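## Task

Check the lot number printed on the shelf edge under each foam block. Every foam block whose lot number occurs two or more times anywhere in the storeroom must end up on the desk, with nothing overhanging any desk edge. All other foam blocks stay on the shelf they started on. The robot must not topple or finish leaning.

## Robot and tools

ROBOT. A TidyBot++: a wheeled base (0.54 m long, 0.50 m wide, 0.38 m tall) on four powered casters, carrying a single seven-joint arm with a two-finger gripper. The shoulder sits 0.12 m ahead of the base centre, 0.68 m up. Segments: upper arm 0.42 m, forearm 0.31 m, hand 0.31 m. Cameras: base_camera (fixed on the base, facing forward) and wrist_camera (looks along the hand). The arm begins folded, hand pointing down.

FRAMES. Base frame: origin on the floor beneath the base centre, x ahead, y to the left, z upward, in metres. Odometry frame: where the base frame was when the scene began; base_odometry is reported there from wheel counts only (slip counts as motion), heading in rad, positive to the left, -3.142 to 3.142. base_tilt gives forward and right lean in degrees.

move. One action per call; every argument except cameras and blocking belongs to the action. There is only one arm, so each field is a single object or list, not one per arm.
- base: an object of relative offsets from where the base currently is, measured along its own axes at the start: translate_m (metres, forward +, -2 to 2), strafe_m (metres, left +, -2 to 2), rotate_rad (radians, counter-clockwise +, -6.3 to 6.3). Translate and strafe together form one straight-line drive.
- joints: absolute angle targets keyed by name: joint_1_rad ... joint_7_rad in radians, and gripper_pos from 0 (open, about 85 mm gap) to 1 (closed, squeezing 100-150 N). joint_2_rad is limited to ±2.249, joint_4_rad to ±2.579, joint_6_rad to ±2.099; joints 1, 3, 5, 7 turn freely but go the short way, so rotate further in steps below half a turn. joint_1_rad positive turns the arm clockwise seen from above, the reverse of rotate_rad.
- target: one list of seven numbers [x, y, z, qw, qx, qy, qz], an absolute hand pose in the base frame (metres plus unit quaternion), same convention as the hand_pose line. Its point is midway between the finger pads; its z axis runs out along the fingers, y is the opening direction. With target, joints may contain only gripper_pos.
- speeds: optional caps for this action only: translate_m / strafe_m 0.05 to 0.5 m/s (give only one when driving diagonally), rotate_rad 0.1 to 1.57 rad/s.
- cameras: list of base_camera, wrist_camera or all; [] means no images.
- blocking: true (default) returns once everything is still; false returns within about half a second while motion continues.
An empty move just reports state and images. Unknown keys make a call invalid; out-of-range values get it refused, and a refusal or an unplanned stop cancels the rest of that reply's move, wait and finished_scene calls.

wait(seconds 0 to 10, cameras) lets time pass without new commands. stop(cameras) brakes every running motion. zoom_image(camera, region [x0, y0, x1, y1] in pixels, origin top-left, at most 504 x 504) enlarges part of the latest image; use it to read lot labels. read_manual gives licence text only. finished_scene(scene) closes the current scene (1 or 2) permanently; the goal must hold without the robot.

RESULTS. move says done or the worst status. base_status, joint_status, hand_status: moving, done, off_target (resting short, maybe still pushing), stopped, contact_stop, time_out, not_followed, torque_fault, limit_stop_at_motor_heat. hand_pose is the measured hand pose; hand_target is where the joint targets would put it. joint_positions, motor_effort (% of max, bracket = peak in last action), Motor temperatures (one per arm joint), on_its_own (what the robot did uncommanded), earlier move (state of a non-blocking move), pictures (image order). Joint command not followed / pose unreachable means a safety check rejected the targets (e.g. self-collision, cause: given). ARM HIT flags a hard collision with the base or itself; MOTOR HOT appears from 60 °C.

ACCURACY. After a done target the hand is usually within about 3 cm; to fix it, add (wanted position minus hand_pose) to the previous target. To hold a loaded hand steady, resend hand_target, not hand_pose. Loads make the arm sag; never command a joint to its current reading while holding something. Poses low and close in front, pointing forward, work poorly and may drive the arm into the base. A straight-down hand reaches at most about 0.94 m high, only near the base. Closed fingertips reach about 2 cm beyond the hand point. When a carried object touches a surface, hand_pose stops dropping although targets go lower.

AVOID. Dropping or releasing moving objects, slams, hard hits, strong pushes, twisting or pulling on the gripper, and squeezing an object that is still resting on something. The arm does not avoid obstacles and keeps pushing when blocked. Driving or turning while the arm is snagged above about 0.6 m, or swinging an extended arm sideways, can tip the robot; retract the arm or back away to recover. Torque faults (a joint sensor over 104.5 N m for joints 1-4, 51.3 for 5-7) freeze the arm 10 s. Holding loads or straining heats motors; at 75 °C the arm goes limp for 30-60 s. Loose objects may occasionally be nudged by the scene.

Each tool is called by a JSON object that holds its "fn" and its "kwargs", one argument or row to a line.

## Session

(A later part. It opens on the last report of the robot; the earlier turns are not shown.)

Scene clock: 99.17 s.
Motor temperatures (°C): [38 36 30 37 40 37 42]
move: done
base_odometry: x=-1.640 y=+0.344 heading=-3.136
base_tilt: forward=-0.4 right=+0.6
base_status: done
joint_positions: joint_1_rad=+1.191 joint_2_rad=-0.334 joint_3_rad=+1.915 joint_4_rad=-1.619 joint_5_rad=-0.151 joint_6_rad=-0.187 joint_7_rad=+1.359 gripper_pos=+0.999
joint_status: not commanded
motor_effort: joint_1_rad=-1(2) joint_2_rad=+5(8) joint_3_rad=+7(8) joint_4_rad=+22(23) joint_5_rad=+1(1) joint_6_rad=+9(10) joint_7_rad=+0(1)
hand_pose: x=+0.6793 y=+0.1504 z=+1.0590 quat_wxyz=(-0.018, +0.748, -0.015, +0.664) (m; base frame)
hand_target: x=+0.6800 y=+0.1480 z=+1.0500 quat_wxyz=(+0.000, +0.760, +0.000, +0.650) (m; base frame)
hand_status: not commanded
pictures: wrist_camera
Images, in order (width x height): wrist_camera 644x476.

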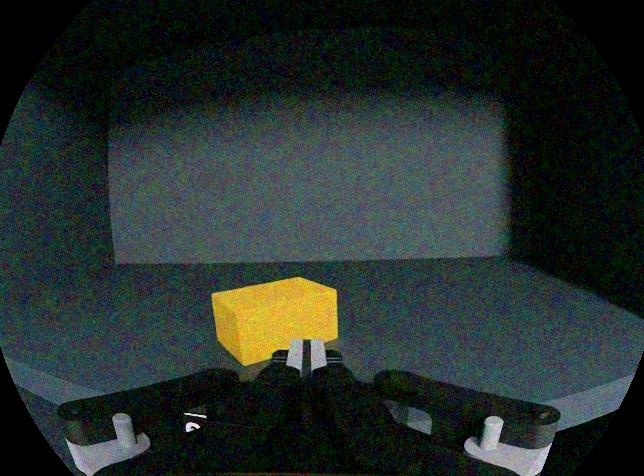

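{"fn": "move", "kwargs": {
  "target": [0.66, 0.145, 1.02, 0, 0.80, 0, 0.6],
  "cameras": ["wrist_camera"]
}}

{"fn": "move", "kwargs": {
  "base": {"translate_m":0.14},
  "speeds": {"translate_m":0.1},
  "cameras": ["wrist_camera"]
}}

Scene clock: 100.47 s.
Motor temperatures (°C): [38 36 30 37 40 37 42]
move: done
base_odometry: x=-1.640 y=+0.344 heading=-3.136
base_tilt: forward=-0.4 right=+0.6
base_status: not commanded
joint_positions: joint_1_rad=+1.081 joint_2_rad=-0.304 joint_3_rad=+1.962 joint_4_rad=-1.618 joint_5_rad=-0.053 joint_6_rad=-0.328 joint_7_rad=+1.317 gripper_pos=+0.999
joint_status: not commanded
motor_effort: joint_1_rad=+0(1) joint_2_rad=+3(6) joint_3_rad=+6(7) joint_4_rad=+21(22) joint_5_rad=+1(1) joint_6_rad=+8(9) joint_7_rad=+0(1)
hand_pose: x=+0.6617 y=+0.1577 z=+1.0240 quat_wxyz=(-0.013, +0.790, +0.003, +0.613) (m; base frame)
hand_target: x=+0.6600 y=+0.1450 z=+1.0200 quat_wxyz=(+0.000, +0.800, +0.000, +0.600) (m; base frame)
hand_status: done (0.013 m and 2.4 deg from the pose sent, 0.044 m and 9.8 deg at the start)
pictures: wrist_camera
Images, in order (width x height): wrist_camera 644x476.

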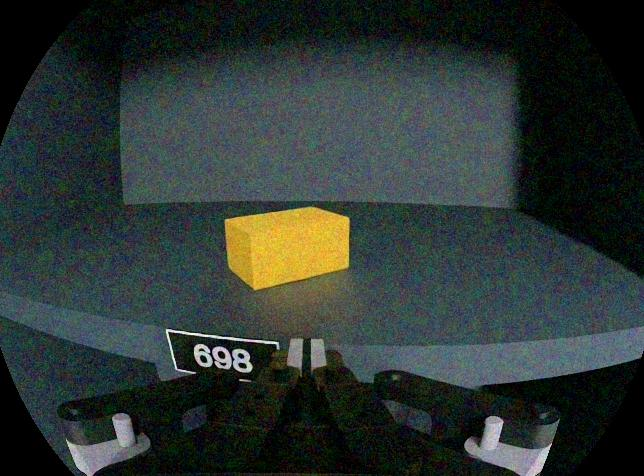

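Scene clock: 102.43 s.
Motor temperatures (°C): [38 36 30 37 40 37 42]
move: done
base_odometry: x=-1.780 y=+0.343 heading=-3.135
base_tilt: forward=-0.3 right=+0.6
base_status: done
joint_positions: joint_1_rad=+1.078 joint_2_rad=-0.299 joint_3_rad=+1.964 joint_4_rad=-1.618 joint_5_rad=-0.051 joint_6_rad=-0.332 joint_7_rad=+1.317 gripper_pos=+0.999
joint_status: not commanded
motor_effort: joint_1_rad=+0(2) joint_2_rad=+4(5) joint_3_rad=+6(7) joint_4_rad=+21(23) joint_5_rad=+1(2) joint_6_rad=+9(9) joint_7_rad=+0(1)
hand_pose: x=+0.6621 y=+0.1563 z=+1.0231 quat_wxyz=(-0.015, +0.791, +0.002, +0.611) (m; base frame)
hand_target: x=+0.6600 y=+0.1450 z=+1.0200 quat_wxyz=(+0.000, +0.800, +0.000, +0.600) (m; base frame)
hand_status: not commanded
pictures: wrist_camera
Images, in order (width x height): wrist_camera 644x476.

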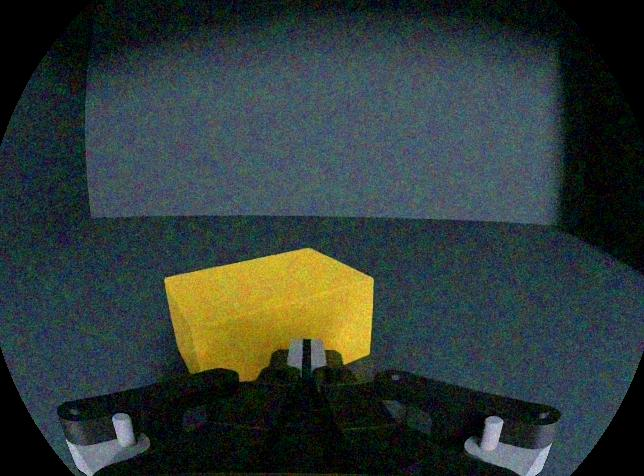

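{"fn": "move", "kwargs": {
  "base": {"strafe_m":-0.02},
  "cameras": []
}}

{"fn": "move", "kwargs": {
  "base": {"translate_m":0.08},
  "speeds": {"translate_m":0.1},
  "cameras": ["wrist_camera"]
}}

Scene clock: 103.37 s.
Motor temperatures (°C): [38 36 30 37 40 37 42]
move: done
base_odometry: x=-1.781 y=+0.363 heading=-3.134
base_tilt: forward=-0.3 right=+0.6
base_status: done
joint_positions: joint_1_rad=+1.076 joint_2_rad=-0.291 joint_3_rad=+1.971 joint_4_rad=-1.617 joint_5_rad=-0.050 joint_6_rad=-0.334 joint_7_rad=+1.317 gripper_pos=+0.999
joint_status: not commanded
motor_effort: joint_1_rad=+0(2) joint_2_rad=+3(6) joint_3_rad=+6(9) joint_4_rad=+21(22) joint_5_rad=+1(2) joint_6_rad=+9(9) joint_7_rad=+0(1)
hand_pose: x=+0.6635 y=+0.1507 z=+1.0233 quat_wxyz=(-0.016, +0.792, -0.002, +0.610) (m; base frame)
hand_target: x=+0.6600 y=+0.1450 z=+1.0200 quat_wxyz=(+0.000, +0.800, +0.000, +0.600) (m; base frame)
hand_status: not commanded
pictures: none
No camera images: "cameras" was empty.

Scene clock: 104.73 s.
Motor temperatures (°C): [38 36 30 37 40 37 42]
move: done
base_odometry: x=-1.861 y=+0.363 heading=-3.135
base_tilt: forward=-0.3 right=+0.6
base_status: done
joint_positions: joint_1_rad=+1.076 joint_2_rad=-0.290 joint_3_rad=+1.971 joint_4_rad=-1.616 joint_5_rad=-0.050 joint_6_rad=-0.335 joint_7_rad=+1.317 gripper_pos=+0.999
joint_status: not commanded
motor_effort: joint_1_rad=-1(2) joint_2_rad=+3(5) joint_3_rad=+6(8) joint_4_rad=+22(23) joint_5_rad=+1(2) joint_6_rad=+8(9) joint_7_rad=+0(1)
hand_pose: x=+0.6634 y=+0.1509 z=+1.0235 quat_wxyz=(-0.016, +0.792, -0.002, +0.610) (m; base frame)
hand_target: x=+0.6600 y=+0.1450 z=+1.0200 quat_wxyz=(+0.000, +0.800, +0.000, +0.600) (m; base frame)
hand_status: not commanded
pictures: wrist_camera
Images, in order (width x height): wrist_camera 644x476.

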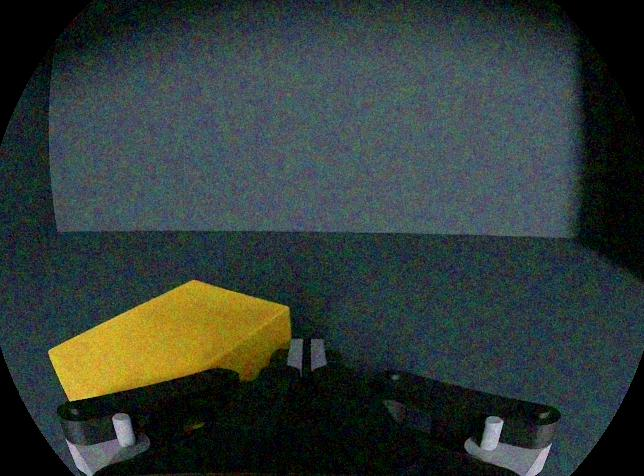

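Rotated considerably. Back off and look.

{"fn": "move", "kwargs": {
  "base": {"translate_m":-0.25},
  "joints": {"gripper_pos":0},
  "cameras": ["wrist_camera"]
}}

Scene clock: 106.70 s.
Motor temperatures (°C): [38 36 30 37 40 37 42]
move: done
base_odometry: x=-1.611 y=+0.365 heading=-3.135
base_tilt: forward=-0.3 right=+0.6
base_status: done
joint_positions: joint_1_rad=+1.072 joint_2_rad=-0.289 joint_3_rad=+1.973 joint_4_rad=-1.615 joint_5_rad=-0.049 joint_6_rad=-0.337 joint_7_rad=+1.317 gripper_pos=+0.000
joint_status: all done
motor_effort: joint_1_rad=+0(3) joint_2_rad=+3(6) joint_3_rad=+6(9) joint_4_rad=+21(23) joint_5_rad=+1(2) joint_6_rad=+9(9) joint_7_rad=+0(1)
hand_pose: x=+0.6630 y=+0.1520 z=+1.0236 quat_wxyz=(-0.017, +0.793, -0.001, +0.609) (m; base frame)
hand_target: x=+0.6600 y=+0.1450 z=+1.0200 quat_wxyz=(+0.000, +0.800, +0.000, +0.600) (m; base frame)
hand_status: not commanded
pictures: wrist_camera
Images, in order (width x height): wrist_camera 644x476.

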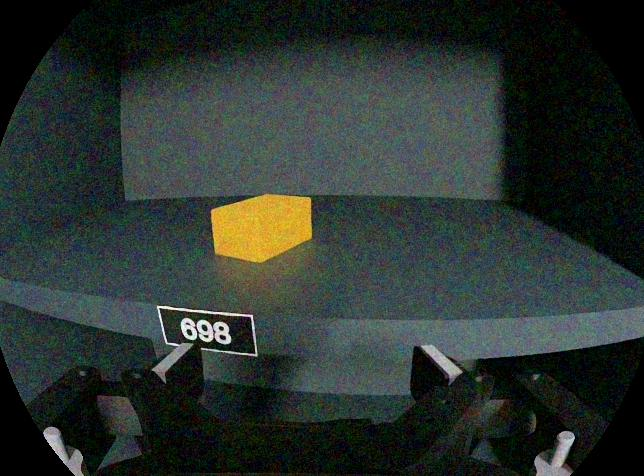

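{"fn": "move", "kwargs": {
  "base": {"translate_m":-0.1},
  "cameras": []
}}

{"fn": "move", "kwargs": {
  "target": [0.86, 0.29, 1.02, 0.140, 0.778, -0.187, 0.583],
  "cameras": ["wrist_camera"]
}}

Scene clock: 108.60 s.
Motor temperatures (°C): [38 36 30 37 40 37 42]
move: done
base_odometry: x=-1.511 y=+0.365 heading=-3.135
base_tilt: forward=-0.3 right=+0.6
base_status: done
joint_positions: joint_1_rad=+1.072 joint_2_rad=-0.289 joint_3_rad=+1.973 joint_4_rad=-1.614 joint_5_rad=-0.049 joint_6_rad=-0.338 joint_7_rad=+1.317 gripper_pos=+0.000
joint_status: not commanded
motor_effort: joint_1_rad=+0(2) joint_2_rad=+2(4) joint_3_rad=+6(7) joint_4_rad=+21(22) joint_5_rad=+1(2) joint_6_rad=+8(9) joint_7_rad=+0(1)
hand_pose: x=+0.6629 y=+0.1521 z=+1.0235 quat_wxyz=(-0.017, +0.793, -0.001, +0.609) (m; base frame)
hand_target: x=+0.6600 y=+0.1450 z=+1.0200 quat_wxyz=(+0.000, +0.800, +0.000, +0.600) (m; base frame)
hand_status: not commanded
pictures: none
No camera images: "cameras" was empty.

Scene clock: 112.47 s.
Motor temperatures (°C): [38 36 30 37 40 37 42]
move: off_target
base_odometry: x=-1.511 y=+0.365 heading=-3.135
base_tilt: forward=-0.3 right=+0.6
base_status: not commanded
joint_positions: joint_1_rad=+2.379 joint_2_rad=-0.836 joint_3_rad=+2.429 joint_4_rad=+0.064 joint_5_rad=-1.198 joint_6_rad=-1.350 joint_7_rad=+0.632 gripper_pos=+0.000
joint_status: not commanded
motor_effort: joint_1_rad=+0(4) joint_2_rad=+42(47) joint_3_rad=+4(12) joint_4_rad=-11(23) joint_5_rad=+7(9) joint_6_rad=+6(9) joint_7_rad=+0(1)
hand_pose: x=+0.8008 y=+0.2804 z=+1.1294 quat_wxyz=(+0.096, +0.715, -0.181, +0.669) (m; base frame)
hand_target: x=+0.8071 y=+0.2815 z=+1.1055 quat_wxyz=(+0.089, +0.728, -0.193, +0.652) (m; base frame)
hand_status: off_target (0.125 m and 13.2 deg from the pose sent, 0.241 m and 28.2 deg at the start)
pictures: wrist_camera
Images, in order (width x height): wrist_camera 644x476.

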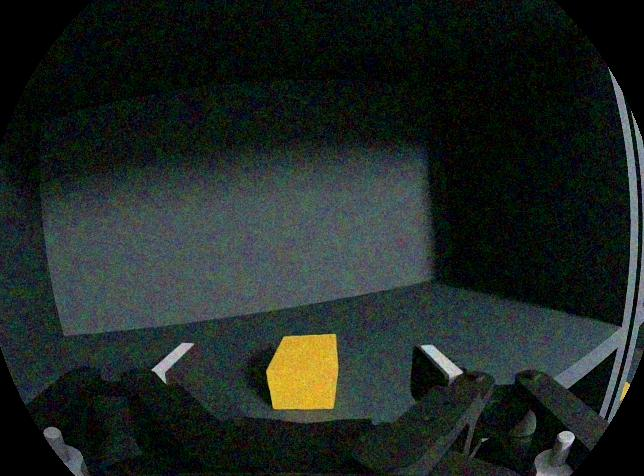

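{"fn": "move", "kwargs": {
  "base": {"translate_m":-0.4},
  "cameras": []
}}

{"fn": "move", "kwargs": {
  "joints": {"joint_1_rad":0,"joint_2_rad":-0.374,"joint_3_rad":3.14,"joint_4_rad":-2.3,"joint_5_rad":0,"joint_6_rad":0.3,"joint_7_rad":1.57},
  "cameras": []
}}

{"fn": "move", "kwargs": {
  "joints": {"joint_1_rad":-0.9,"joint_2_rad":0.4,"joint_3_rad":3.2,"joint_4_rad":-1.35,"joint_5_rad":-1.3,"joint_6_rad":1.2,"joint_7_rad":2.0},
  "cameras": ["wrist_camera"]
}}

Scene clock: 116.27 s.
Motor temperatures (°C): [38 36 30 37 40 37 42]
move: done
base_odometry: x=-1.111 y=+0.368 heading=-3.135
base_tilt: forward=-0.3 right=+0.6
base_status: done
joint_positions: joint_1_rad=+2.385 joint_2_rad=-0.830 joint_3_rad=+2.429 joint_4_rad=+0.064 joint_5_rad=-1.198 joint_6_rad=-1.350 joint_7_rad=+0.632 gripper_pos=+0.000
joint_status: not commanded
motor_effort: joint_1_rad=+0(3) joint_2_rad=+42(44) joint_3_rad=+4(4) joint_4_rad=-10(11) joint_5_rad=+7(8) joint_6_rad=+6(7) joint_7_rad=+0(1)
hand_pose: x=+0.8003 y=+0.2746 z=+1.1336 quat_wxyz=(+0.096, +0.713, -0.184, +0.669) (m; base frame)
hand_target: x=+0.8071 y=+0.2815 z=+1.1055 quat_wxyz=(+0.089, +0.728, -0.193, +0.652) (m; base frame)
hand_status: not commanded
pictures: none
No camera images: "cameras" was empty.

Scene clock: 119.97 s.
Motor temperatures (°C): [38 36 30 37 40 37 42]
move: done
base_odometry: x=-1.111 y=+0.368 heading=-3.135
base_tilt: forward=-0.4 right=+0.6
base_status: not commanded
joint_positions: joint_1_rad=+0.019 joint_2_rad=-0.393 joint_3_rad=+3.124 joint_4_rad=-2.271 joint_5_rad=-0.071 joint_6_rad=+0.243 joint_7_rad=+1.526 gripper_pos=+0.000
joint_status: all done
motor_effort: joint_1_rad=+0(3) joint_2_rad=-7(44) joint_3_rad=+0(8) joint_4_rad=+21(24) joint_5_rad=+1(8) joint_6_rad=+9(11) joint_7_rad=+0(1)
hand_pose: x=+0.5681 y=-0.0030 z=+0.9553 quat_wxyz=(-0.029, +0.728, -0.046, +0.683) (m; base frame)
hand_target: x=+0.5708 y=+0.0022 z=+0.9470 quat_wxyz=(-0.001, +0.726, +0.000, +0.687) (m; base frame)
hand_status: not commanded
pictures: none
No camera images: "cameras" was empty.

Scene clock: 122.57 s.
Motor temperatures (°C): [38 36 30 37 40 37 42]
move: done
base_odometry: x=-1.111 y=+0.368 heading=-3.135
base_tilt: forward=-0.3 right=+0.6
base_status: not commanded
joint_positions: joint_1_rad=-0.887 joint_2_rad=+0.377 joint_3_rad=+3.185 joint_4_rad=-1.366 joint_5_rad=-1.223 joint_6_rad=+1.146 joint_7_rad=+1.956 gripper_pos=+0.000
joint_status: all done
motor_effort: joint_1_rad=-1(2) joint_2_rad=-32(34) joint_3_rad=+2(3) joint_4_rad=+20(24) joint_5_rad=+8(9) joint_6_rad=+3(10) joint_7_rad=+0(1)
hand_pose: x=+0.7158 y=+0.2839 z=+1.0965 quat_wxyz=(-0.249, +0.523, -0.320, +0.750) (m; base frame)
hand_target: x=+0.7175 y=+0.2694 z=+1.0762 quat_wxyz=(-0.214, +0.527, -0.348, +0.745) (m; base frame)
hand_status: not commanded
pictures: wrist_camera
Images, in order (width x height): wrist_camera 644x476.

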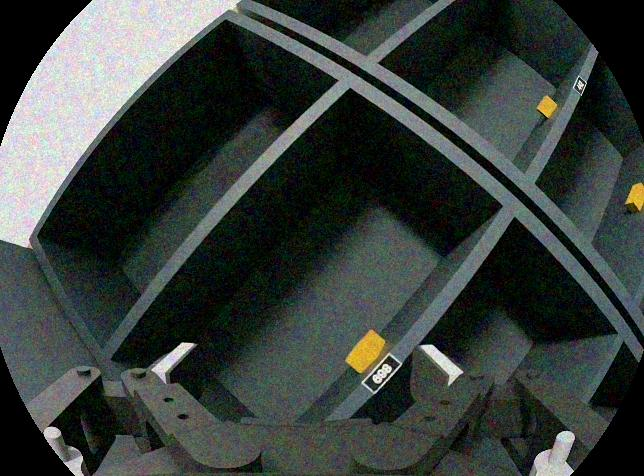

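Left elbow family reached. Fix orientation by target.

{"fn": "move", "kwargs": {
  "target": [0.70, 0.26, 1.02, 0.140, 0.778, -0.187, 0.583],
  "base": {"translate_m":-0.0},
  "cameras": ["wrist_camera"]
}}

Scene clock: 124.90 s.
Motor temperatures (°C): [38 36 30 37 40 37 42]
move: done
base_odometry: x=-1.111 y=+0.368 heading=-3.135
base_tilt: forward=-0.3 right=+0.6
base_status: done
joint_positions: joint_1_rad=-0.726 joint_2_rad=+0.481 joint_3_rad=+2.757 joint_4_rad=-0.924 joint_5_rad=-1.591 joint_6_rad=+1.499 joint_7_rad=+3.290 gripper_pos=+0.000
joint_status: not commanded
motor_effort: joint_1_rad=+0(2) joint_2_rad=-33(35) joint_3_rad=+0(2) joint_4_rad=+17(20) joint_5_rad=+9(10) joint_6_rad=-1(3) joint_7_rad=+0(1)
hand_pose: x=+0.6978 y=+0.2657 z=+1.0622 quat_wxyz=(+0.116, +0.745, -0.185, +0.630) (m; base frame)
hand_target: x=+0.7000 y=+0.2600 z=+1.0200 quat_wxyz=(+0.140, +0.778, -0.187, +0.583) (m; base frame)
hand_status: done (0.043 m and 7.2 deg from the pose sent, 0.082 m and 59.3 deg at the start)
pictures: wrist_camera
Images, in order (width x height): wrist_camera 644x476.

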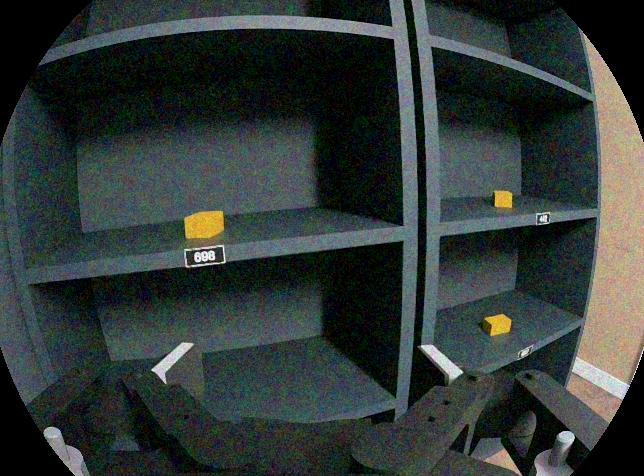

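{"fn": "move", "kwargs": {
  "base": {"translate_m":0.5,"strafe_m":0.02},
  "cameras": ["wrist_camera"]
}}

Scene clock: 127.57 s.
Motor temperatures (°C): [38 36 30 37 40 37 42]
move: done
base_odometry: x=-1.611 y=+0.345 heading=-3.134
base_tilt: forward=-0.3 right=+0.6
base_status: done
joint_positions: joint_1_rad=-0.714 joint_2_rad=+0.496 joint_3_rad=+2.752 joint_4_rad=-0.921 joint_5_rad=-1.596 joint_6_rad=+1.503 joint_7_rad=+3.293 gripper_pos=+0.000
joint_status: not commanded
motor_effort: joint_1_rad=-1(2) joint_2_rad=-34(37) joint_3_rad=+0(1) joint_4_rad=+17(18) joint_5_rad=+9(10) joint_6_rad=-1(2) joint_7_rad=+0(1)
hand_pose: x=+0.7039 y=+0.2634 z=+1.0517 quat_wxyz=(+0.123, +0.749, -0.186, +0.623) (m; base frame)
hand_target: x=+0.7000 y=+0.2600 z=+1.0200 quat_wxyz=(+0.140, +0.778, -0.187, +0.583) (m; base frame)
hand_status: not commanded
pictures: wrist_camera
Images, in order (width x height): wrist_camera 644x476.

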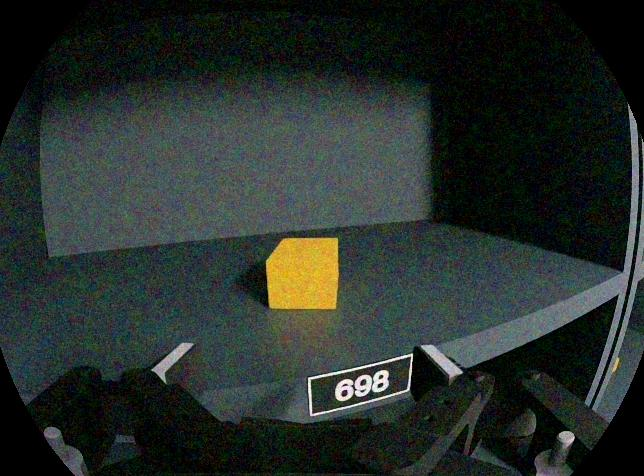

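{"fn": "move", "kwargs": {
  "base": {"translate_m":0.12,"strafe_m":-0.053},
  "speeds": {"translate_m":0.15},
  "cameras": ["wrist_camera"]
}}

Scene clock: 129.40 s.
Motor temperatures (°C): [38 36 30 37 40 37 42]
move: done
base_odometry: x=-1.731 y=+0.397 heading=-3.134
base_tilt: forward=-0.3 right=+0.6
base_status: done
joint_positions: joint_1_rad=-0.710 joint_2_rad=+0.496 joint_3_rad=+2.750 joint_4_rad=-0.921 joint_5_rad=-1.596 joint_6_rad=+1.503 joint_7_rad=+3.293 gripper_pos=+0.000
joint_status: not commanded
motor_effort: joint_1_rad=+0(4) joint_2_rad=-34(36) joint_3_rad=+0(2) joint_4_rad=+16(18) joint_5_rad=+9(10) joint_6_rad=-1(2) joint_7_rad=+0(1)
hand_pose: x=+0.7047 y=+0.2618 z=+1.0514 quat_wxyz=(+0.123, +0.750, -0.187, +0.623) (m; base frame)
hand_target: x=+0.7000 y=+0.2600 z=+1.0200 quat_wxyz=(+0.140, +0.778, -0.187, +0.583) (m; base frame)
hand_status: not commanded
pictures: wrist_camera
Images, in order (width x height): wrist_camera 644x476.

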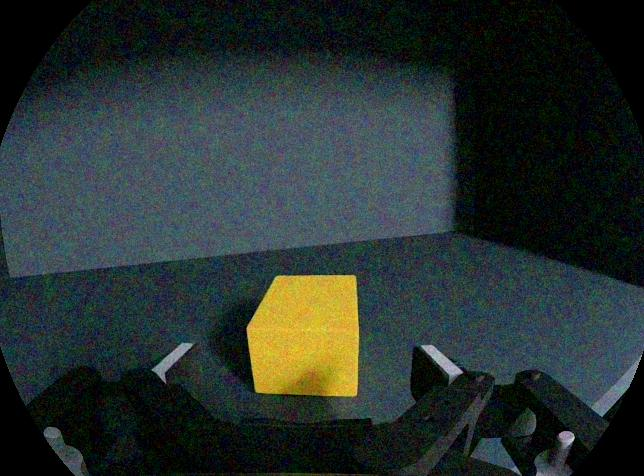

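{"fn": "move", "kwargs": {
  "target": [0.70, 0.26, 1.003, 0.140, 0.778, -0.187, 0.583],
  "cameras": ["wrist_camera"]
}}

Scene clock: 130.33 s.
Motor temperatures (°C): [38 36 30 37 40 37 42]
move: done
base_odometry: x=-1.731 y=+0.397 heading=-3.133
base_tilt: forward=-0.3 right=+0.6
base_status: not commanded
joint_positions: joint_1_rad=-0.710 joint_2_rad=+0.496 joint_3_rad=+2.757 joint_4_rad=-0.953 joint_5_rad=-1.611 joint_6_rad=+1.503 joint_7_rad=+3.291 gripper_pos=+0.000
joint_status: not commanded
motor_effort: joint_1_rad=+0(1) joint_2_rad=-34(36) joint_3_rad=+0(1) joint_4_rad=+17(18) joint_5_rad=+9(10) joint_6_rad=-1(2) joint_7_rad=+0(1)
hand_pose: x=+0.7040 y=+0.2622 z=+1.0374 quat_wxyz=(+0.133, +0.756, -0.179, +0.616) (m; base frame)
hand_target: x=+0.7000 y=+0.2600 z=+1.0030 quat_wxyz=(+0.140, +0.778, -0.187, +0.583) (m; base frame)
hand_status: done (0.035 m and 4.7 deg from the pose sent, 0.049 m and 5.9 deg at the start)
pictures: wrist_camera
Images, in order (width x height): wrist_camera 644x476.

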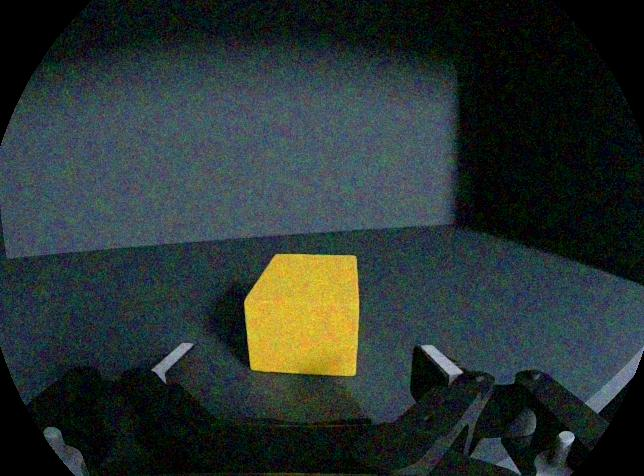

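{"fn": "move", "kwargs": {
  "base": {"translate_m":0.085,"strafe_m":-0.037},
  "speeds": {"translate_m":0.1},
  "cameras": ["wrist_camera"]
}}

Scene clock: 131.90 s.
Motor temperatures (°C): [38 36 30 37 40 37 42]
move: done
base_odometry: x=-1.817 y=+0.433 heading=-3.133
base_tilt: forward=-0.3 right=+0.6
base_status: done
joint_positions: joint_1_rad=-0.710 joint_2_rad=+0.495 joint_3_rad=+2.759 joint_4_rad=-0.953 joint_5_rad=-1.611 joint_6_rad=+1.503 joint_7_rad=+3.291 gripper_pos=+0.000
joint_status: not commanded
motor_effort: joint_1_rad=+0(4) joint_2_rad=-35(36) joint_3_rad=+0(2) joint_4_rad=+17(18) joint_5_rad=+9(10) joint_6_rad=-1(2) joint_7_rad=+0(1)
hand_pose: x=+0.7040 y=+0.2616 z=+1.0379 quat_wxyz=(+0.133, +0.756, -0.179, +0.616) (m; base frame)
hand_target: x=+0.7000 y=+0.2600 z=+1.0030 quat_wxyz=(+0.140, +0.778, -0.187, +0.583) (m; base frame)
hand_status: not commanded
pictures: wrist_camera
Images, in order (width x height): wrist_camera 644x476.

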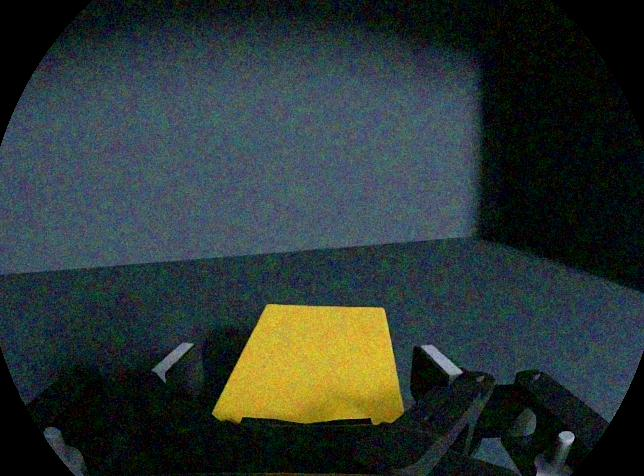

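Good. Grip, lift, back out.

{"fn": "move", "kwargs": {
  "joints": {"gripper_pos":0.55},
  "cameras": []
}}

{"fn": "move", "kwargs": {
  "target": [0.69, 0.26, 1.05, 0.140, 0.778, -0.187, 0.583],
  "cameras": ["wrist_camera"]
}}

{"fn": "move", "kwargs": {
  "base": {"translate_m":-0.5,"strafe_m":0.05},
  "cameras": ["wrist_camera"]
}}

Scene clock: 132.90 s.
Motor temperatures (°C): [38 36 30 37 40 37 42]
move: off_target
base_odometry: x=-1.817 y=+0.433 heading=-3.133
base_tilt: forward=-0.3 right=+0.6
base_status: not commanded
joint_positions: joint_1_rad=-0.710 joint_2_rad=+0.494 joint_3_rad=+2.759 joint_4_rad=-0.953 joint_5_rad=-1.612 joint_6_rad=+1.503 joint_7_rad=+3.291 gripper_pos=+0.388
joint_status: gripper_pos off_target (ended at +0.388, target +0.550)
motor_effort: joint_1_rad=+0(1) joint_2_rad=-34(35) joint_3_rad=+0(1) joint_4_rad=+17(17) joint_5_rad=+9(10) joint_6_rad=-1(2) joint_7_rad=+0(1)
hand_pose: x=+0.7037 y=+0.2615 z=+1.0383 quat_wxyz=(+0.133, +0.756, -0.179, +0.616) (m; base frame)
hand_target: x=+0.7000 y=+0.2600 z=+1.0030 quat_wxyz=(+0.140, +0.778, -0.187, +0.583) (m; base frame)
hand_status: not commanded
pictures: none
No camera images: "cameras" was empty.

Scene clock: 134.00 s.
Motor temperatures (°C): [38 36 30 37 40 37 42]
move: done
base_odometry: x=-1.817 y=+0.433 heading=-3.133
base_tilt: forward=-0.3 right=+0.6
base_status: not commanded
joint_positions: joint_1_rad=-0.710 joint_2_rad=+0.496 joint_3_rad=+2.716 joint_4_rad=-0.820 joint_5_rad=-1.612 joint_6_rad=+1.550 joint_7_rad=+3.382 gripper_pos=+0.388
joint_status: not commanded
motor_effort: joint_1_rad=+0(1) joint_2_rad=-35(37) joint_3_rad=+0(1) joint_4_rad=+15(18) joint_5_rad=+9(10) joint_6_rad=-2(3) joint_7_rad=+0(1)
hand_pose: x=+0.6957 y=+0.2546 z=+1.0722 quat_wxyz=(+0.120, +0.759, -0.197, +0.609) (m; base frame)
hand_target: x=+0.6900 y=+0.2600 z=+1.0500 quat_wxyz=(+0.140, +0.778, -0.187, +0.583) (m; base frame)
hand_status: done (0.024 m and 4.5 deg from the pose sent, 0.018 m and 4.7 deg at the start)
pictures: wrist_camera
Images, in order (width x height): wrist_camera 644x476.

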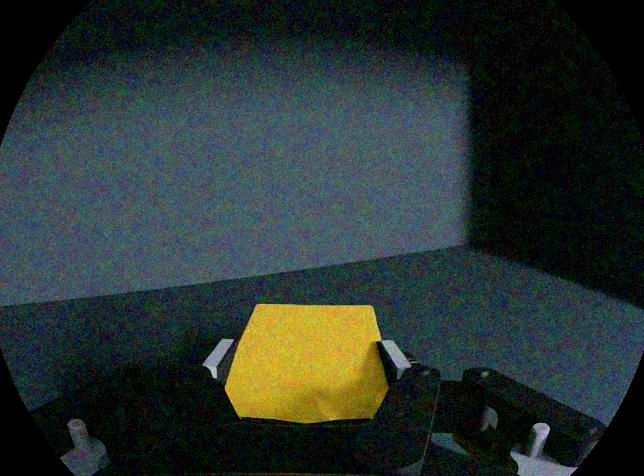

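Scene clock: 136.40 s.
Motor temperatures (°C): [38 36 30 37 40 37 42]
move: done
base_odometry: x=-1.316 y=+0.388 heading=-3.132
base_tilt: forward=-0.3 right=+0.6
base_status: done
joint_positions: joint_1_rad=-0.716 joint_2_rad=+0.501 joint_3_rad=+2.711 joint_4_rad=-0.819 joint_5_rad=-1.612 joint_6_rad=+1.553 joint_7_rad=+3.383 gripper_pos=+0.388
joint_status: not commanded
motor_effort: joint_1_rad=+0(3) joint_2_rad=-34(37) joint_3_rad=+0(1) joint_4_rad=+16(17) joint_5_rad=+9(10) joint_6_rad=-3(3) joint_7_rad=+0(1)
hand_pose: x=+0.6943 y=+0.2601 z=+1.0692 quat_wxyz=(+0.119, +0.761, -0.193, +0.607) (m; base frame)
hand_target: x=+0.6900 y=+0.2600 z=+1.0500 quat_wxyz=(+0.140, +0.778, -0.187, +0.583) (m; base frame)
hand_status: not commanded
pictures: wrist_camera
Images, in order (width x height): wrist_camera 644x476.

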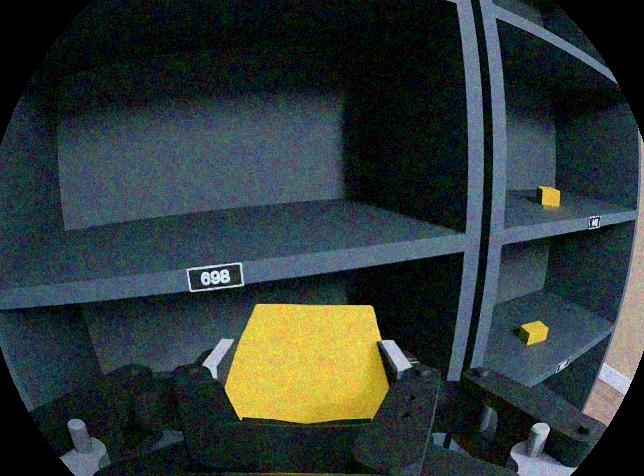

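{"fn": "move", "kwargs": {
  "base": {"strafe_m":-0.35},
  "cameras": ["wrist_camera"]
}}

{"fn": "zoom_image", "kwargs": {
  "camera": "wrist_camera",
  "region": [330, 180, 580, 430]
}}

Scene clock: 138.67 s.
Motor temperatures (°C): [38 36 30 37 40 37 42]
move: done
base_odometry: x=-1.319 y=+0.738 heading=-3.133
base_tilt: forward=-0.3 right=+0.6
base_status: done
joint_positions: joint_1_rad=-0.715 joint_2_rad=+0.501 joint_3_rad=+2.710 joint_4_rad=-0.818 joint_5_rad=-1.612 joint_6_rad=+1.557 joint_7_rad=+3.383 gripper_pos=+0.388
joint_status: not commanded
motor_effort: joint_1_rad=+0(3) joint_2_rad=-35(37) joint_3_rad=+0(1) joint_4_rad=+16(18) joint_5_rad=+9(10) joint_6_rad=-2(3) joint_7_rad=+0(1)
hand_pose: x=+0.6942 y=+0.2587 z=+1.0688 quat_wxyz=(+0.120, +0.761, -0.195, +0.607) (m; base frame)
hand_target: x=+0.6900 y=+0.2600 z=+1.0500 quat_wxyz=(+0.140, +0.778, -0.187, +0.583) (m; base frame)
hand_status: not commanded
pictures: wrist_camera
Images, in order (width x height): wrist_camera 644x476.

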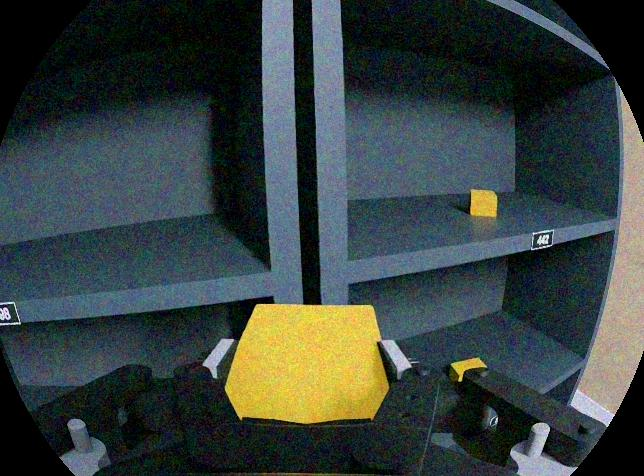

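Scaled by 2.016.

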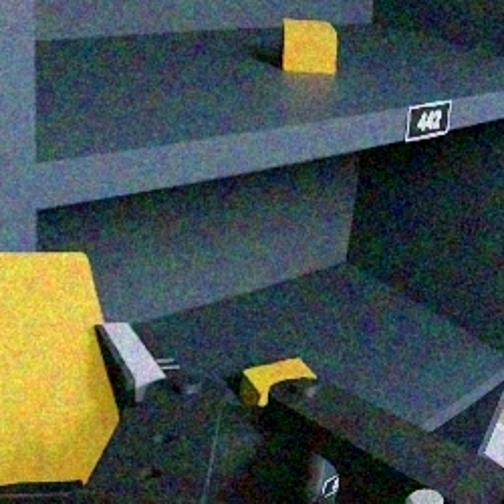

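{"fn": "move", "kwargs": {
  "base": {"translate_m":-1.25,"strafe_m":0.34},
  "cameras": []
}}

{"fn": "move", "kwargs": {
  "target": [0.60, 0.05, 0.93, 0, 0.79, 0, 0.613],
  "base": {"rotate_rad":-1.579},
  "cameras": ["wrist_camera"]
}}

{"fn": "move", "kwargs": {
  "target": [0.80, 0.05, 0.80, 0, 0.79, 0, 0.613],
  "cameras": ["wrist_camera"]
}}

Scene clock: 143.90 s.
Motor temperatures (°C): [38 36 30 37 40 37 42]
move: done
base_odometry: x=-0.066 y=+0.409 heading=-3.132
base_tilt: forward=-0.3 right=+0.6
base_status: done
joint_positions: joint_1_rad=-0.717 joint_2_rad=+0.503 joint_3_rad=+2.709 joint_4_rad=-0.818 joint_5_rad=-1.612 joint_6_rad=+1.557 joint_7_rad=+3.383 gripper_pos=+0.388
joint_status: not commanded
motor_effort: joint_1_rad=+0(4) joint_2_rad=-35(38) joint_3_rad=+0(2) joint_4_rad=+16(17) joint_5_rad=+9(10) joint_6_rad=-2(3) joint_7_rad=+0(1)
hand_pose: x=+0.6942 y=+0.2602 z=+1.0679 quat_wxyz=(+0.120, +0.762, -0.194, +0.606) (m; base frame)
hand_target: x=+0.6900 y=+0.2600 z=+1.0500 quat_wxyz=(+0.140, +0.778, -0.187, +0.583) (m; base frame)
hand_status: not commanded
pictures: none
No camera images: "cameras" was empty.

Scene clock: 146.77 s.
Motor temperatures (°C): [38 36 30 37 40 37 42]
move: done
base_odometry: x=-0.066 y=+0.409 heading=+1.573
base_tilt: forward=-0.4 right=+0.6
base_status: done
joint_positions: joint_1_rad=-0.180 joint_2_rad=-0.271 joint_3_rad=+3.072 joint_4_rad=-2.078 joint_5_rad=-1.607 joint_6_rad=+0.277 joint_7_rad=+3.147 gripper_pos=+0.388
joint_status: not commanded
motor_effort: joint_1_rad=-1(6) joint_2_rad=-11(37) joint_3_rad=+0(5) joint_4_rad=+22(24) joint_5_rad=+3(10) joint_6_rad=+1(2) joint_7_rad=+0(1)
hand_pose: x=+0.6066 y=+0.0412 z=+0.9422 quat_wxyz=(+0.030, +0.784, +0.005, +0.620) (m; base frame)
hand_target: x=+0.6002 y=+0.0501 z=+0.9297 quat_wxyz=(+0.000, +0.790, +0.000, +0.613) (m; base frame)
hand_status: done (0.016 m and 3.6 deg from the pose sent, 0.268 m and 26.4 deg at the start)
pictures: wrist_camera
Images, in order (width x height): wrist_camera 644x476.

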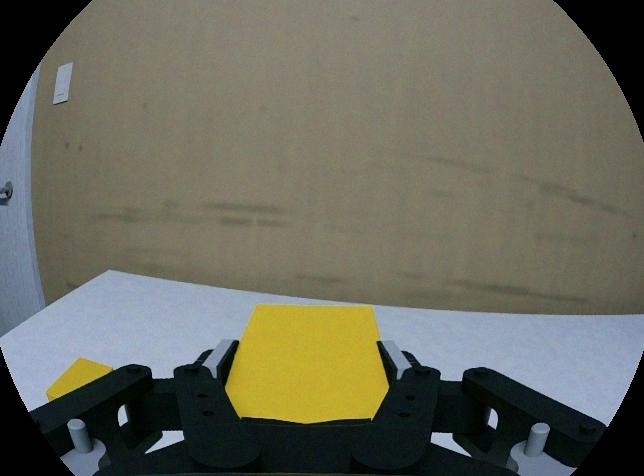

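Scene clock: 149.17 s.
Motor temperatures (°C): [38 36 30 37 40 37 42]
move: done
base_odometry: x=-0.066 y=+0.409 heading=+1.573
base_tilt: forward=-0.3 right=+0.6
base_status: not commanded
joint_positions: joint_1_rad=-0.215 joint_2_rad=+0.322 joint_3_rad=+3.263 joint_4_rad=-1.944 joint_5_rad=-0.279 joint_6_rad=+0.387 joint_7_rad=+1.734 gripper_pos=+0.388
joint_status: not commanded
motor_effort: joint_1_rad=+0(1) joint_2_rad=-30(31) joint_3_rad=+1(1) joint_4_rad=+18(22) joint_5_rad=+1(3) joint_6_rad=+9(9) joint_7_rad=-1(1)
hand_pose: x=+0.7879 y=+0.0395 z=+0.7838 quat_wxyz=(+0.000, +0.809, -0.018, +0.588) (m; base frame)
hand_target: x=+0.8000 y=+0.0500 z=+0.8000 quat_wxyz=(+0.000, +0.790, +0.000, +0.613) (m; base frame)
hand_status: done (0.023 m and 4.1 deg from the pose sent, 0.240 m and 3.6 deg at the start)
pictures: wrist_camera
Images, in order (width x height): wrist_camera 644x476.

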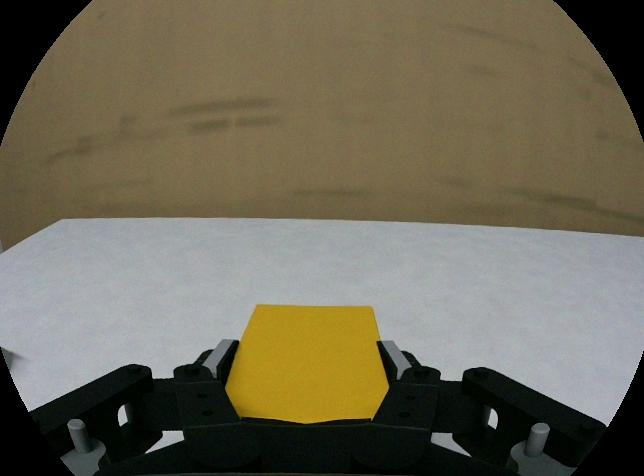

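{"fn": "move", "kwargs": {
  "target": [0.80, 0.05, 0.775, 0, 0.765, 0, 0.644],
  "cameras": []
}}

{"fn": "move", "kwargs": {
  "target": [0.80, 0.05, 0.76, 0, 0.765, 0, 0.644],
  "cameras": []
}}

{"fn": "move", "kwargs": {
  "target": [0.80, 0.05, 0.747, 0, 0.765, 0, 0.644],
  "cameras": []
}}

{"fn": "move", "kwargs": {
  "target": [0.80, 0.05, 0.737, 0, 0.765, 0, 0.644],
  "cameras": ["wrist_camera"]
}}

Scene clock: 150.67 s.
Motor temperatures (°C): [38 36 30 37 40 37 42]
move: done
base_odometry: x=-0.066 y=+0.409 heading=+1.573
base_tilt: forward=-0.3 right=+0.6
base_status: not commanded
joint_positions: joint_1_rad=-0.210 joint_2_rad=+0.399 joint_3_rad=+3.246 joint_4_rad=-1.988 joint_5_rad=-0.237 joint_6_rad=+0.632 joint_7_rad=+1.688 gripper_pos=+0.388
joint_status: not commanded
motor_effort: joint_1_rad=+0(1) joint_2_rad=-31(32) joint_3_rad=+1(1) joint_4_rad=+18(19) joint_5_rad=+1(2) joint_6_rad=+9(10) joint_7_rad=+0(0)
hand_pose: x=+0.8011 y=+0.0393 z=+0.7826 quat_wxyz=(+0.009, +0.770, -0.017, +0.638) (m; base frame)
hand_target: x=+0.8000 y=+0.0500 z=+0.7751 quat_wxyz=(+0.000, +0.765, +0.000, +0.644) (m; base frame)
hand_status: done (0.013 m and 2.4 deg from the pose sent, 0.018 m and 8.4 deg at the start)
pictures: none
No camera images: "cameras" was empty.

Scene clock: 151.40 s.
Motor temperatures (°C): [38 36 30 37 40 37 42]
move: done
base_odometry: x=-0.066 y=+0.409 heading=+1.573
base_tilt: forward=-0.3 right=+0.6
base_status: not commanded
joint_positions: joint_1_rad=-0.208 joint_2_rad=+0.426 joint_3_rad=+3.242 joint_4_rad=-2.001 joint_5_rad=-0.230 joint_6_rad=+0.685 joint_7_rad=+1.677 gripper_pos=+0.388
joint_status: not commanded
motor_effort: joint_1_rad=+0(1) joint_2_rad=-31(32) joint_3_rad=+1(1) joint_4_rad=+16(18) joint_5_rad=+1(2) joint_6_rad=+8(9) joint_7_rad=+0(0)
hand_pose: x=+0.8026 y=+0.0402 z=+0.7737 quat_wxyz=(+0.010, +0.766, -0.016, +0.643) (m; base frame)
hand_target: x=+0.8000 y=+0.0500 z=+0.7600 quat_wxyz=(+0.000, +0.765, +0.000, +0.644) (m; base frame)
hand_status: done (0.017 m and 2.2 deg from the pose sent, 0.025 m and 2.4 deg at the start)
pictures: none
No camera images: "cameras" was empty.

Scene clock: 152.03 s.
Motor temperatures (°C): [38 36 30 37 40 37 42]
move: done
base_odometry: x=-0.066 y=+0.409 heading=+1.573
base_tilt: forward=-0.3 right=+0.6
base_status: not commanded
joint_positions: joint_1_rad=-0.208 joint_2_rad=+0.445 joint_3_rad=+3.240 joint_4_rad=-2.011 joint_5_rad=-0.224 joint_6_rad=+0.730 joint_7_rad=+1.667 gripper_pos=+0.388
joint_status: not commanded
motor_effort: joint_1_rad=-1(1) joint_2_rad=-30(31) joint_3_rad=+1(1) joint_4_rad=+16(17) joint_5_rad=+1(2) joint_6_rad=+8(9) joint_7_rad=+0(1)
hand_pose: x=+0.8038 y=+0.0403 z=+0.7695 quat_wxyz=(+0.011, +0.760, -0.017, +0.649) (m; base frame)
hand_target: x=+0.8000 y=+0.0500 z=+0.7470 quat_wxyz=(+0.000, +0.765, +0.000, +0.644) (m; base frame)
hand_status: done (0.025 m and 2.4 deg from the pose sent, 0.029 m and 2.2 deg at the start)
pictures: none
No camera images: "cameras" was empty.

Scene clock: 152.63 s.
Motor temperatures (°C): [38 36 30 37 40 37 42]
move: off_target
base_odometry: x=-0.066 y=+0.409 heading=+1.573
base_tilt: forward=-0.3 right=+0.6
base_status: not commanded
joint_positions: joint_1_rad=-0.208 joint_2_rad=+0.455 joint_3_rad=+3.238 joint_4_rad=-2.020 joint_5_rad=-0.221 joint_6_rad=+0.767 joint_7_rad=+1.661 gripper_pos=+0.388
joint_status: not commanded
motor_effort: joint_1_rad=+0(1) joint_2_rad=-29(30) joint_3_rad=+1(1) joint_4_rad=+15(16) joint_5_rad=+1(2) joint_6_rad=+7(9) joint_7_rad=-1(1)
hand_pose: x=+0.8037 y=+0.0403 z=+0.7698 quat_wxyz=(+0.011, +0.754, -0.017, +0.656) (m; base frame)
hand_target: x=+0.8000 y=+0.0500 z=+0.7370 quat_wxyz=(+0.000, +0.765, +0.000, +0.644) (m; base frame)
hand_status: off_target (0.034 m and 3.0 deg from the pose sent, 0.034 m and 2.4 deg at the start)
pictures: wrist_camera
Images, in order (width x height): wrist_camera 644x476.

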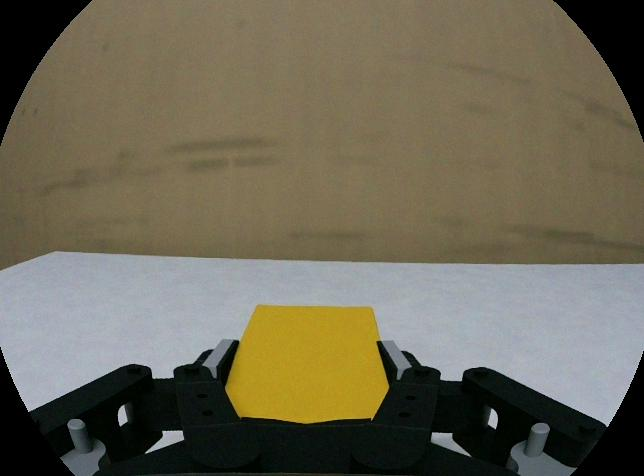

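{"fn": "move", "kwargs": {
  "target": [0.80, 0.05, 0.752, 0, 0.765, 0, 0.644],
  "cameras": []
}}

{"fn": "move", "kwargs": {
  "joints": {"gripper_pos":0},
  "cameras": []
}}

{"fn": "move", "kwargs": {
  "base": {"translate_m":-0.3},
  "cameras": ["wrist_camera"]
}}

Scene clock: 153.47 s.
Motor temperatures (°C): [38 36 30 37 40 37 42]
move: done
base_odometry: x=-0.066 y=+0.409 heading=+1.573
base_tilt: forward=-0.3 right=+0.6
base_status: not commanded
joint_positions: joint_1_rad=-0.207 joint_2_rad=+0.453 joint_3_rad=+3.237 joint_4_rad=-2.020 joint_5_rad=-0.221 joint_6_rad=+0.763 joint_7_rad=+1.661 gripper_pos=+0.388
joint_status: not commanded
motor_effort: joint_1_rad=+0(1) joint_2_rad=-29(31) joint_3_rad=+1(1) joint_4_rad=+14(16) joint_5_rad=+1(1) joint_6_rad=+7(9) joint_7_rad=+0(1)
hand_pose: x=+0.8033 y=+0.0405 z=+0.7700 quat_wxyz=(+0.011, +0.755, -0.017, +0.655) (m; base frame)
hand_target: x=+0.8000 y=+0.0500 z=+0.7520 quat_wxyz=(+0.000, +0.765, +0.000, +0.644) (m; base frame)
hand_status: done (0.021 m and 2.9 deg from the pose sent, 0.021 m and 3.0 deg at the start)
pictures: none
No camera images: "cameras" was empty.

Scene clock: 154.30 s.
Motor temperatures (°C): [38 36 30 37 40 37 42]
move: done
base_odometry: x=-0.066 y=+0.409 heading=+1.573
base_tilt: forward=-0.3 right=+0.6
base_status: not commanded
joint_positions: joint_1_rad=-0.206 joint_2_rad=+0.453 joint_3_rad=+3.237 joint_4_rad=-2.020 joint_5_rad=-0.221 joint_6_rad=+0.763 joint_7_rad=+1.661 gripper_pos=+0.000
joint_status: all done
motor_effort: joint_1_rad=-1(1) joint_2_rad=-31(31) joint_3_rad=+1(1) joint_4_rad=+16(17) joint_5_rad=+1(1) joint_6_rad=+9(10) joint_7_rad=+0(0)
hand_pose: x=+0.8032 y=+0.0408 z=+0.7698 quat_wxyz=(+0.011, +0.755, -0.017, +0.655) (m; base frame)
hand_target: x=+0.8000 y=+0.0500 z=+0.7520 quat_wxyz=(+0.000, +0.765, +0.000, +0.644) (m; base frame)
hand_status: not commanded
pictures: none
No camera images: "cameras" was empty.

Scene clock: 156.23 s.
Motor temperatures (°C): [38 36 30 37 40 37 42]
move: done
base_odometry: x=-0.066 y=+0.109 heading=+1.572
base_tilt: forward=-0.3 right=+0.6
base_status: done
joint_positions: joint_1_rad=-0.204 joint_2_rad=+0.452 joint_3_rad=+3.235 joint_4_rad=-2.020 joint_5_rad=-0.221 joint_6_rad=+0.763 joint_7_rad=+1.661 gripper_pos=+0.000
joint_status: not commanded
motor_effort: joint_1_rad=+0(1) joint_2_rad=-31(34) joint_3_rad=+1(1) joint_4_rad=+16(18) joint_5_rad=+1(2) joint_6_rad=+9(9) joint_7_rad=-1(1)
hand_pose: x=+0.8031 y=+0.0399 z=+0.7699 quat_wxyz=(+0.011, +0.755, -0.018, +0.655) (m; base frame)
hand_target: x=+0.8000 y=+0.0500 z=+0.7520 quat_wxyz=(+0.000, +0.765, +0.000, +0.644) (m; base frame)
hand_status: not commanded
pictures: wrist_camera
Images, in order (width x height): wrist_camera 644x476.

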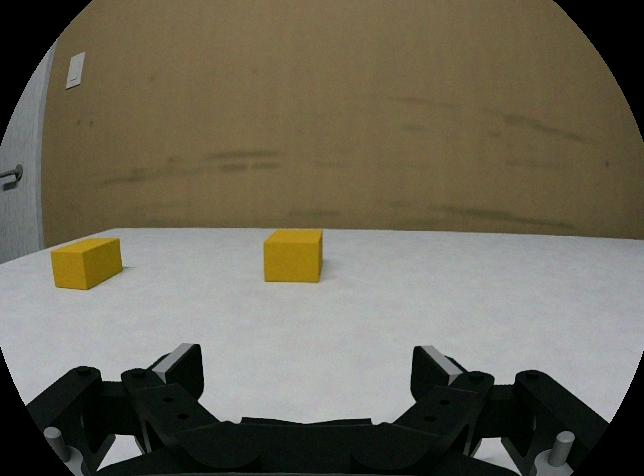

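{"fn": "move", "kwargs": {
  "joints": {"joint_1_rad":0,"joint_2_rad":-0.374,"joint_3_rad":3.14,"joint_4_rad":-2.5,"joint_5_rad":0,"joint_6_rad":0.4,"joint_7_rad":1.57},
  "cameras": []
}}

{"fn": "move", "kwargs": {
  "base": {"rotate_rad":-1.572,"translate_m":0.2},
  "joints": {"joint_1_rad":0.6}
}}

{"fn": "move", "kwargs": {
  "base": {"translate_m":0.8},
  "joints": {"joint_1_rad":1.0}
}}

Scene clock: 158.60 s.
Motor temperatures (°C): [38 36 30 37 40 37 42]
move: done
base_odometry: x=-0.066 y=+0.109 heading=+1.572
base_tilt: forward=-0.4 right=+0.6
base_status: not commanded
joint_positions: joint_1_rad=-0.020 joint_2_rad=-0.364 joint_3_rad=+3.157 joint_4_rad=-2.470 joint_5_rad=-0.070 joint_6_rad=+0.450 joint_7_rad=+1.614 gripper_pos=+0.000
joint_status: all done
motor_effort: joint_1_rad=+0(2) joint_2_rad=-7(33) joint_3_rad=+0(2) joint_4_rad=+21(21) joint_5_rad=+1(2) joint_6_rad=+9(10) joint_7_rad=+0(1)
hand_pose: x=+0.5499 y=-0.0070 z=+0.8881 quat_wxyz=(+0.001, +0.737, -0.018, +0.676) (m; base frame)
hand_target: x=+0.5400 y=+0.0021 z=+0.8597 quat_wxyz=(-0.001, +0.760, +0.000, +0.650) (m; base frame)
hand_status: not commanded
pictures: none
No camera images: "cameras" was empty.

Scene clock: 161.03 s.
Motor temperatures (°C): [38 36 30 37 40 37 42]
move: done
base_odometry: x=-0.066 y=+0.309 heading=+0.001
base_tilt: forward=-0.3 right=+0.6
base_status: done
joint_positions: joint_1_rad=+0.585 joint_2_rad=-0.369 joint_3_rad=+3.149 joint_4_rad=-2.472 joint_5_rad=-0.066 joint_6_rad=+0.447 joint_7_rad=+1.613 gripper_pos=+0.000
joint_status: all done
motor_effort: joint_1_rad=-1(2) joint_2_rad=-6(10) joint_3_rad=+0(2) joint_4_rad=+20(21) joint_5_rad=+1(1) joint_6_rad=+9(10) joint_7_rad=+0(1)
hand_pose: x=+0.4709 y=-0.2462 z=+0.8882 quat_wxyz=(+0.201, +0.700, -0.231, +0.646) (m; base frame)
hand_target: x=+0.4676 y=-0.2360 z=+0.8597 quat_wxyz=(+0.192, +0.726, -0.224, +0.621) (m; base frame)
hand_status: not commanded
pictures: base_camera, wrist_camera
Images, in order (width x height): base_camera 644x364, wrist_camera 644x476.

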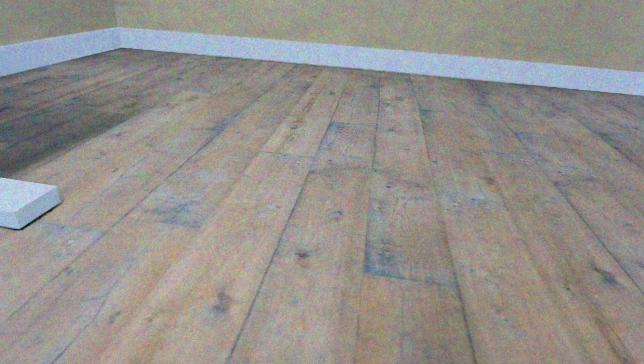

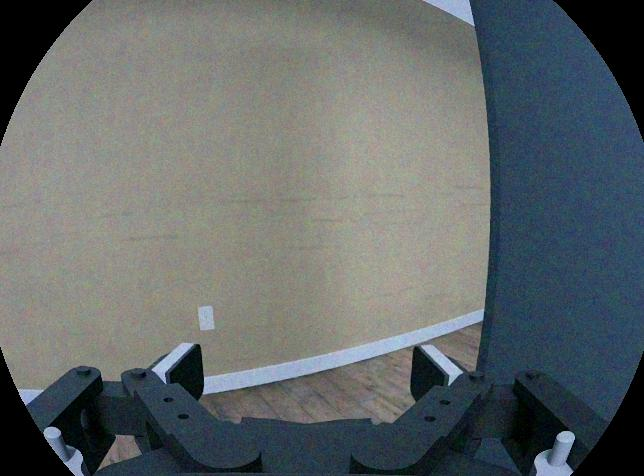

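Scene clock: 164.00 s.
Motor temperatures (°C): [38 36 30 37 40 37 42]
move: done
base_odometry: x=+0.734 y=+0.310 heading=+0.000
base_tilt: forward=-0.3 right=+0.6
base_status: done
joint_positions: joint_1_rad=+0.982 joint_2_rad=-0.370 joint_3_rad=+3.148 joint_4_rad=-2.472 joint_5_rad=-0.066 joint_6_rad=+0.446 joint_7_rad=+1.613 gripper_pos=+0.000
joint_status: all done
motor_effort: joint_1_rad=+0(2) joint_2_rad=-7(8) joint_3_rad=+0(2) joint_4_rad=+21(21) joint_5_rad=+1(1) joint_6_rad=+9(9) joint_7_rad=+0(1)
hand_pose: x=+0.3484 y=-0.3624 z=+0.8882 quat_wxyz=(+0.324, +0.641, -0.364, +0.594) (m; base frame)
hand_target: x=+0.3482 y=-0.3531 z=+0.8597 quat_wxyz=(+0.311, +0.667, -0.364, +0.571) (m; base frame)
hand_status: not commanded
pictures: base_camera, wrist_camera
Images, in order (width x height): base_camera 644x364, wrist_camera 644x476.

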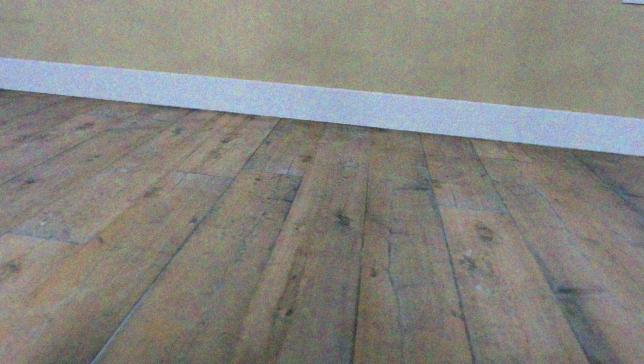

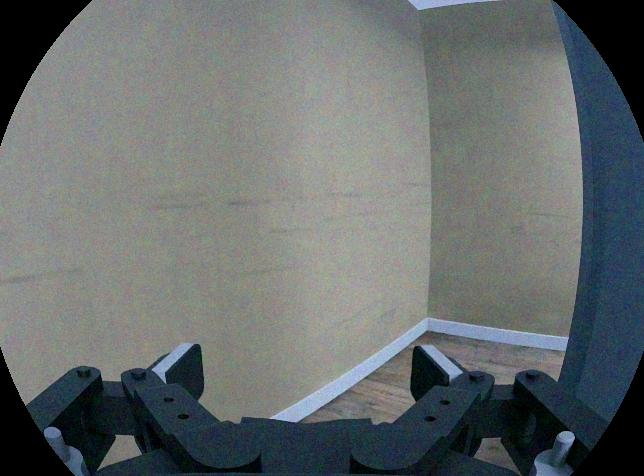

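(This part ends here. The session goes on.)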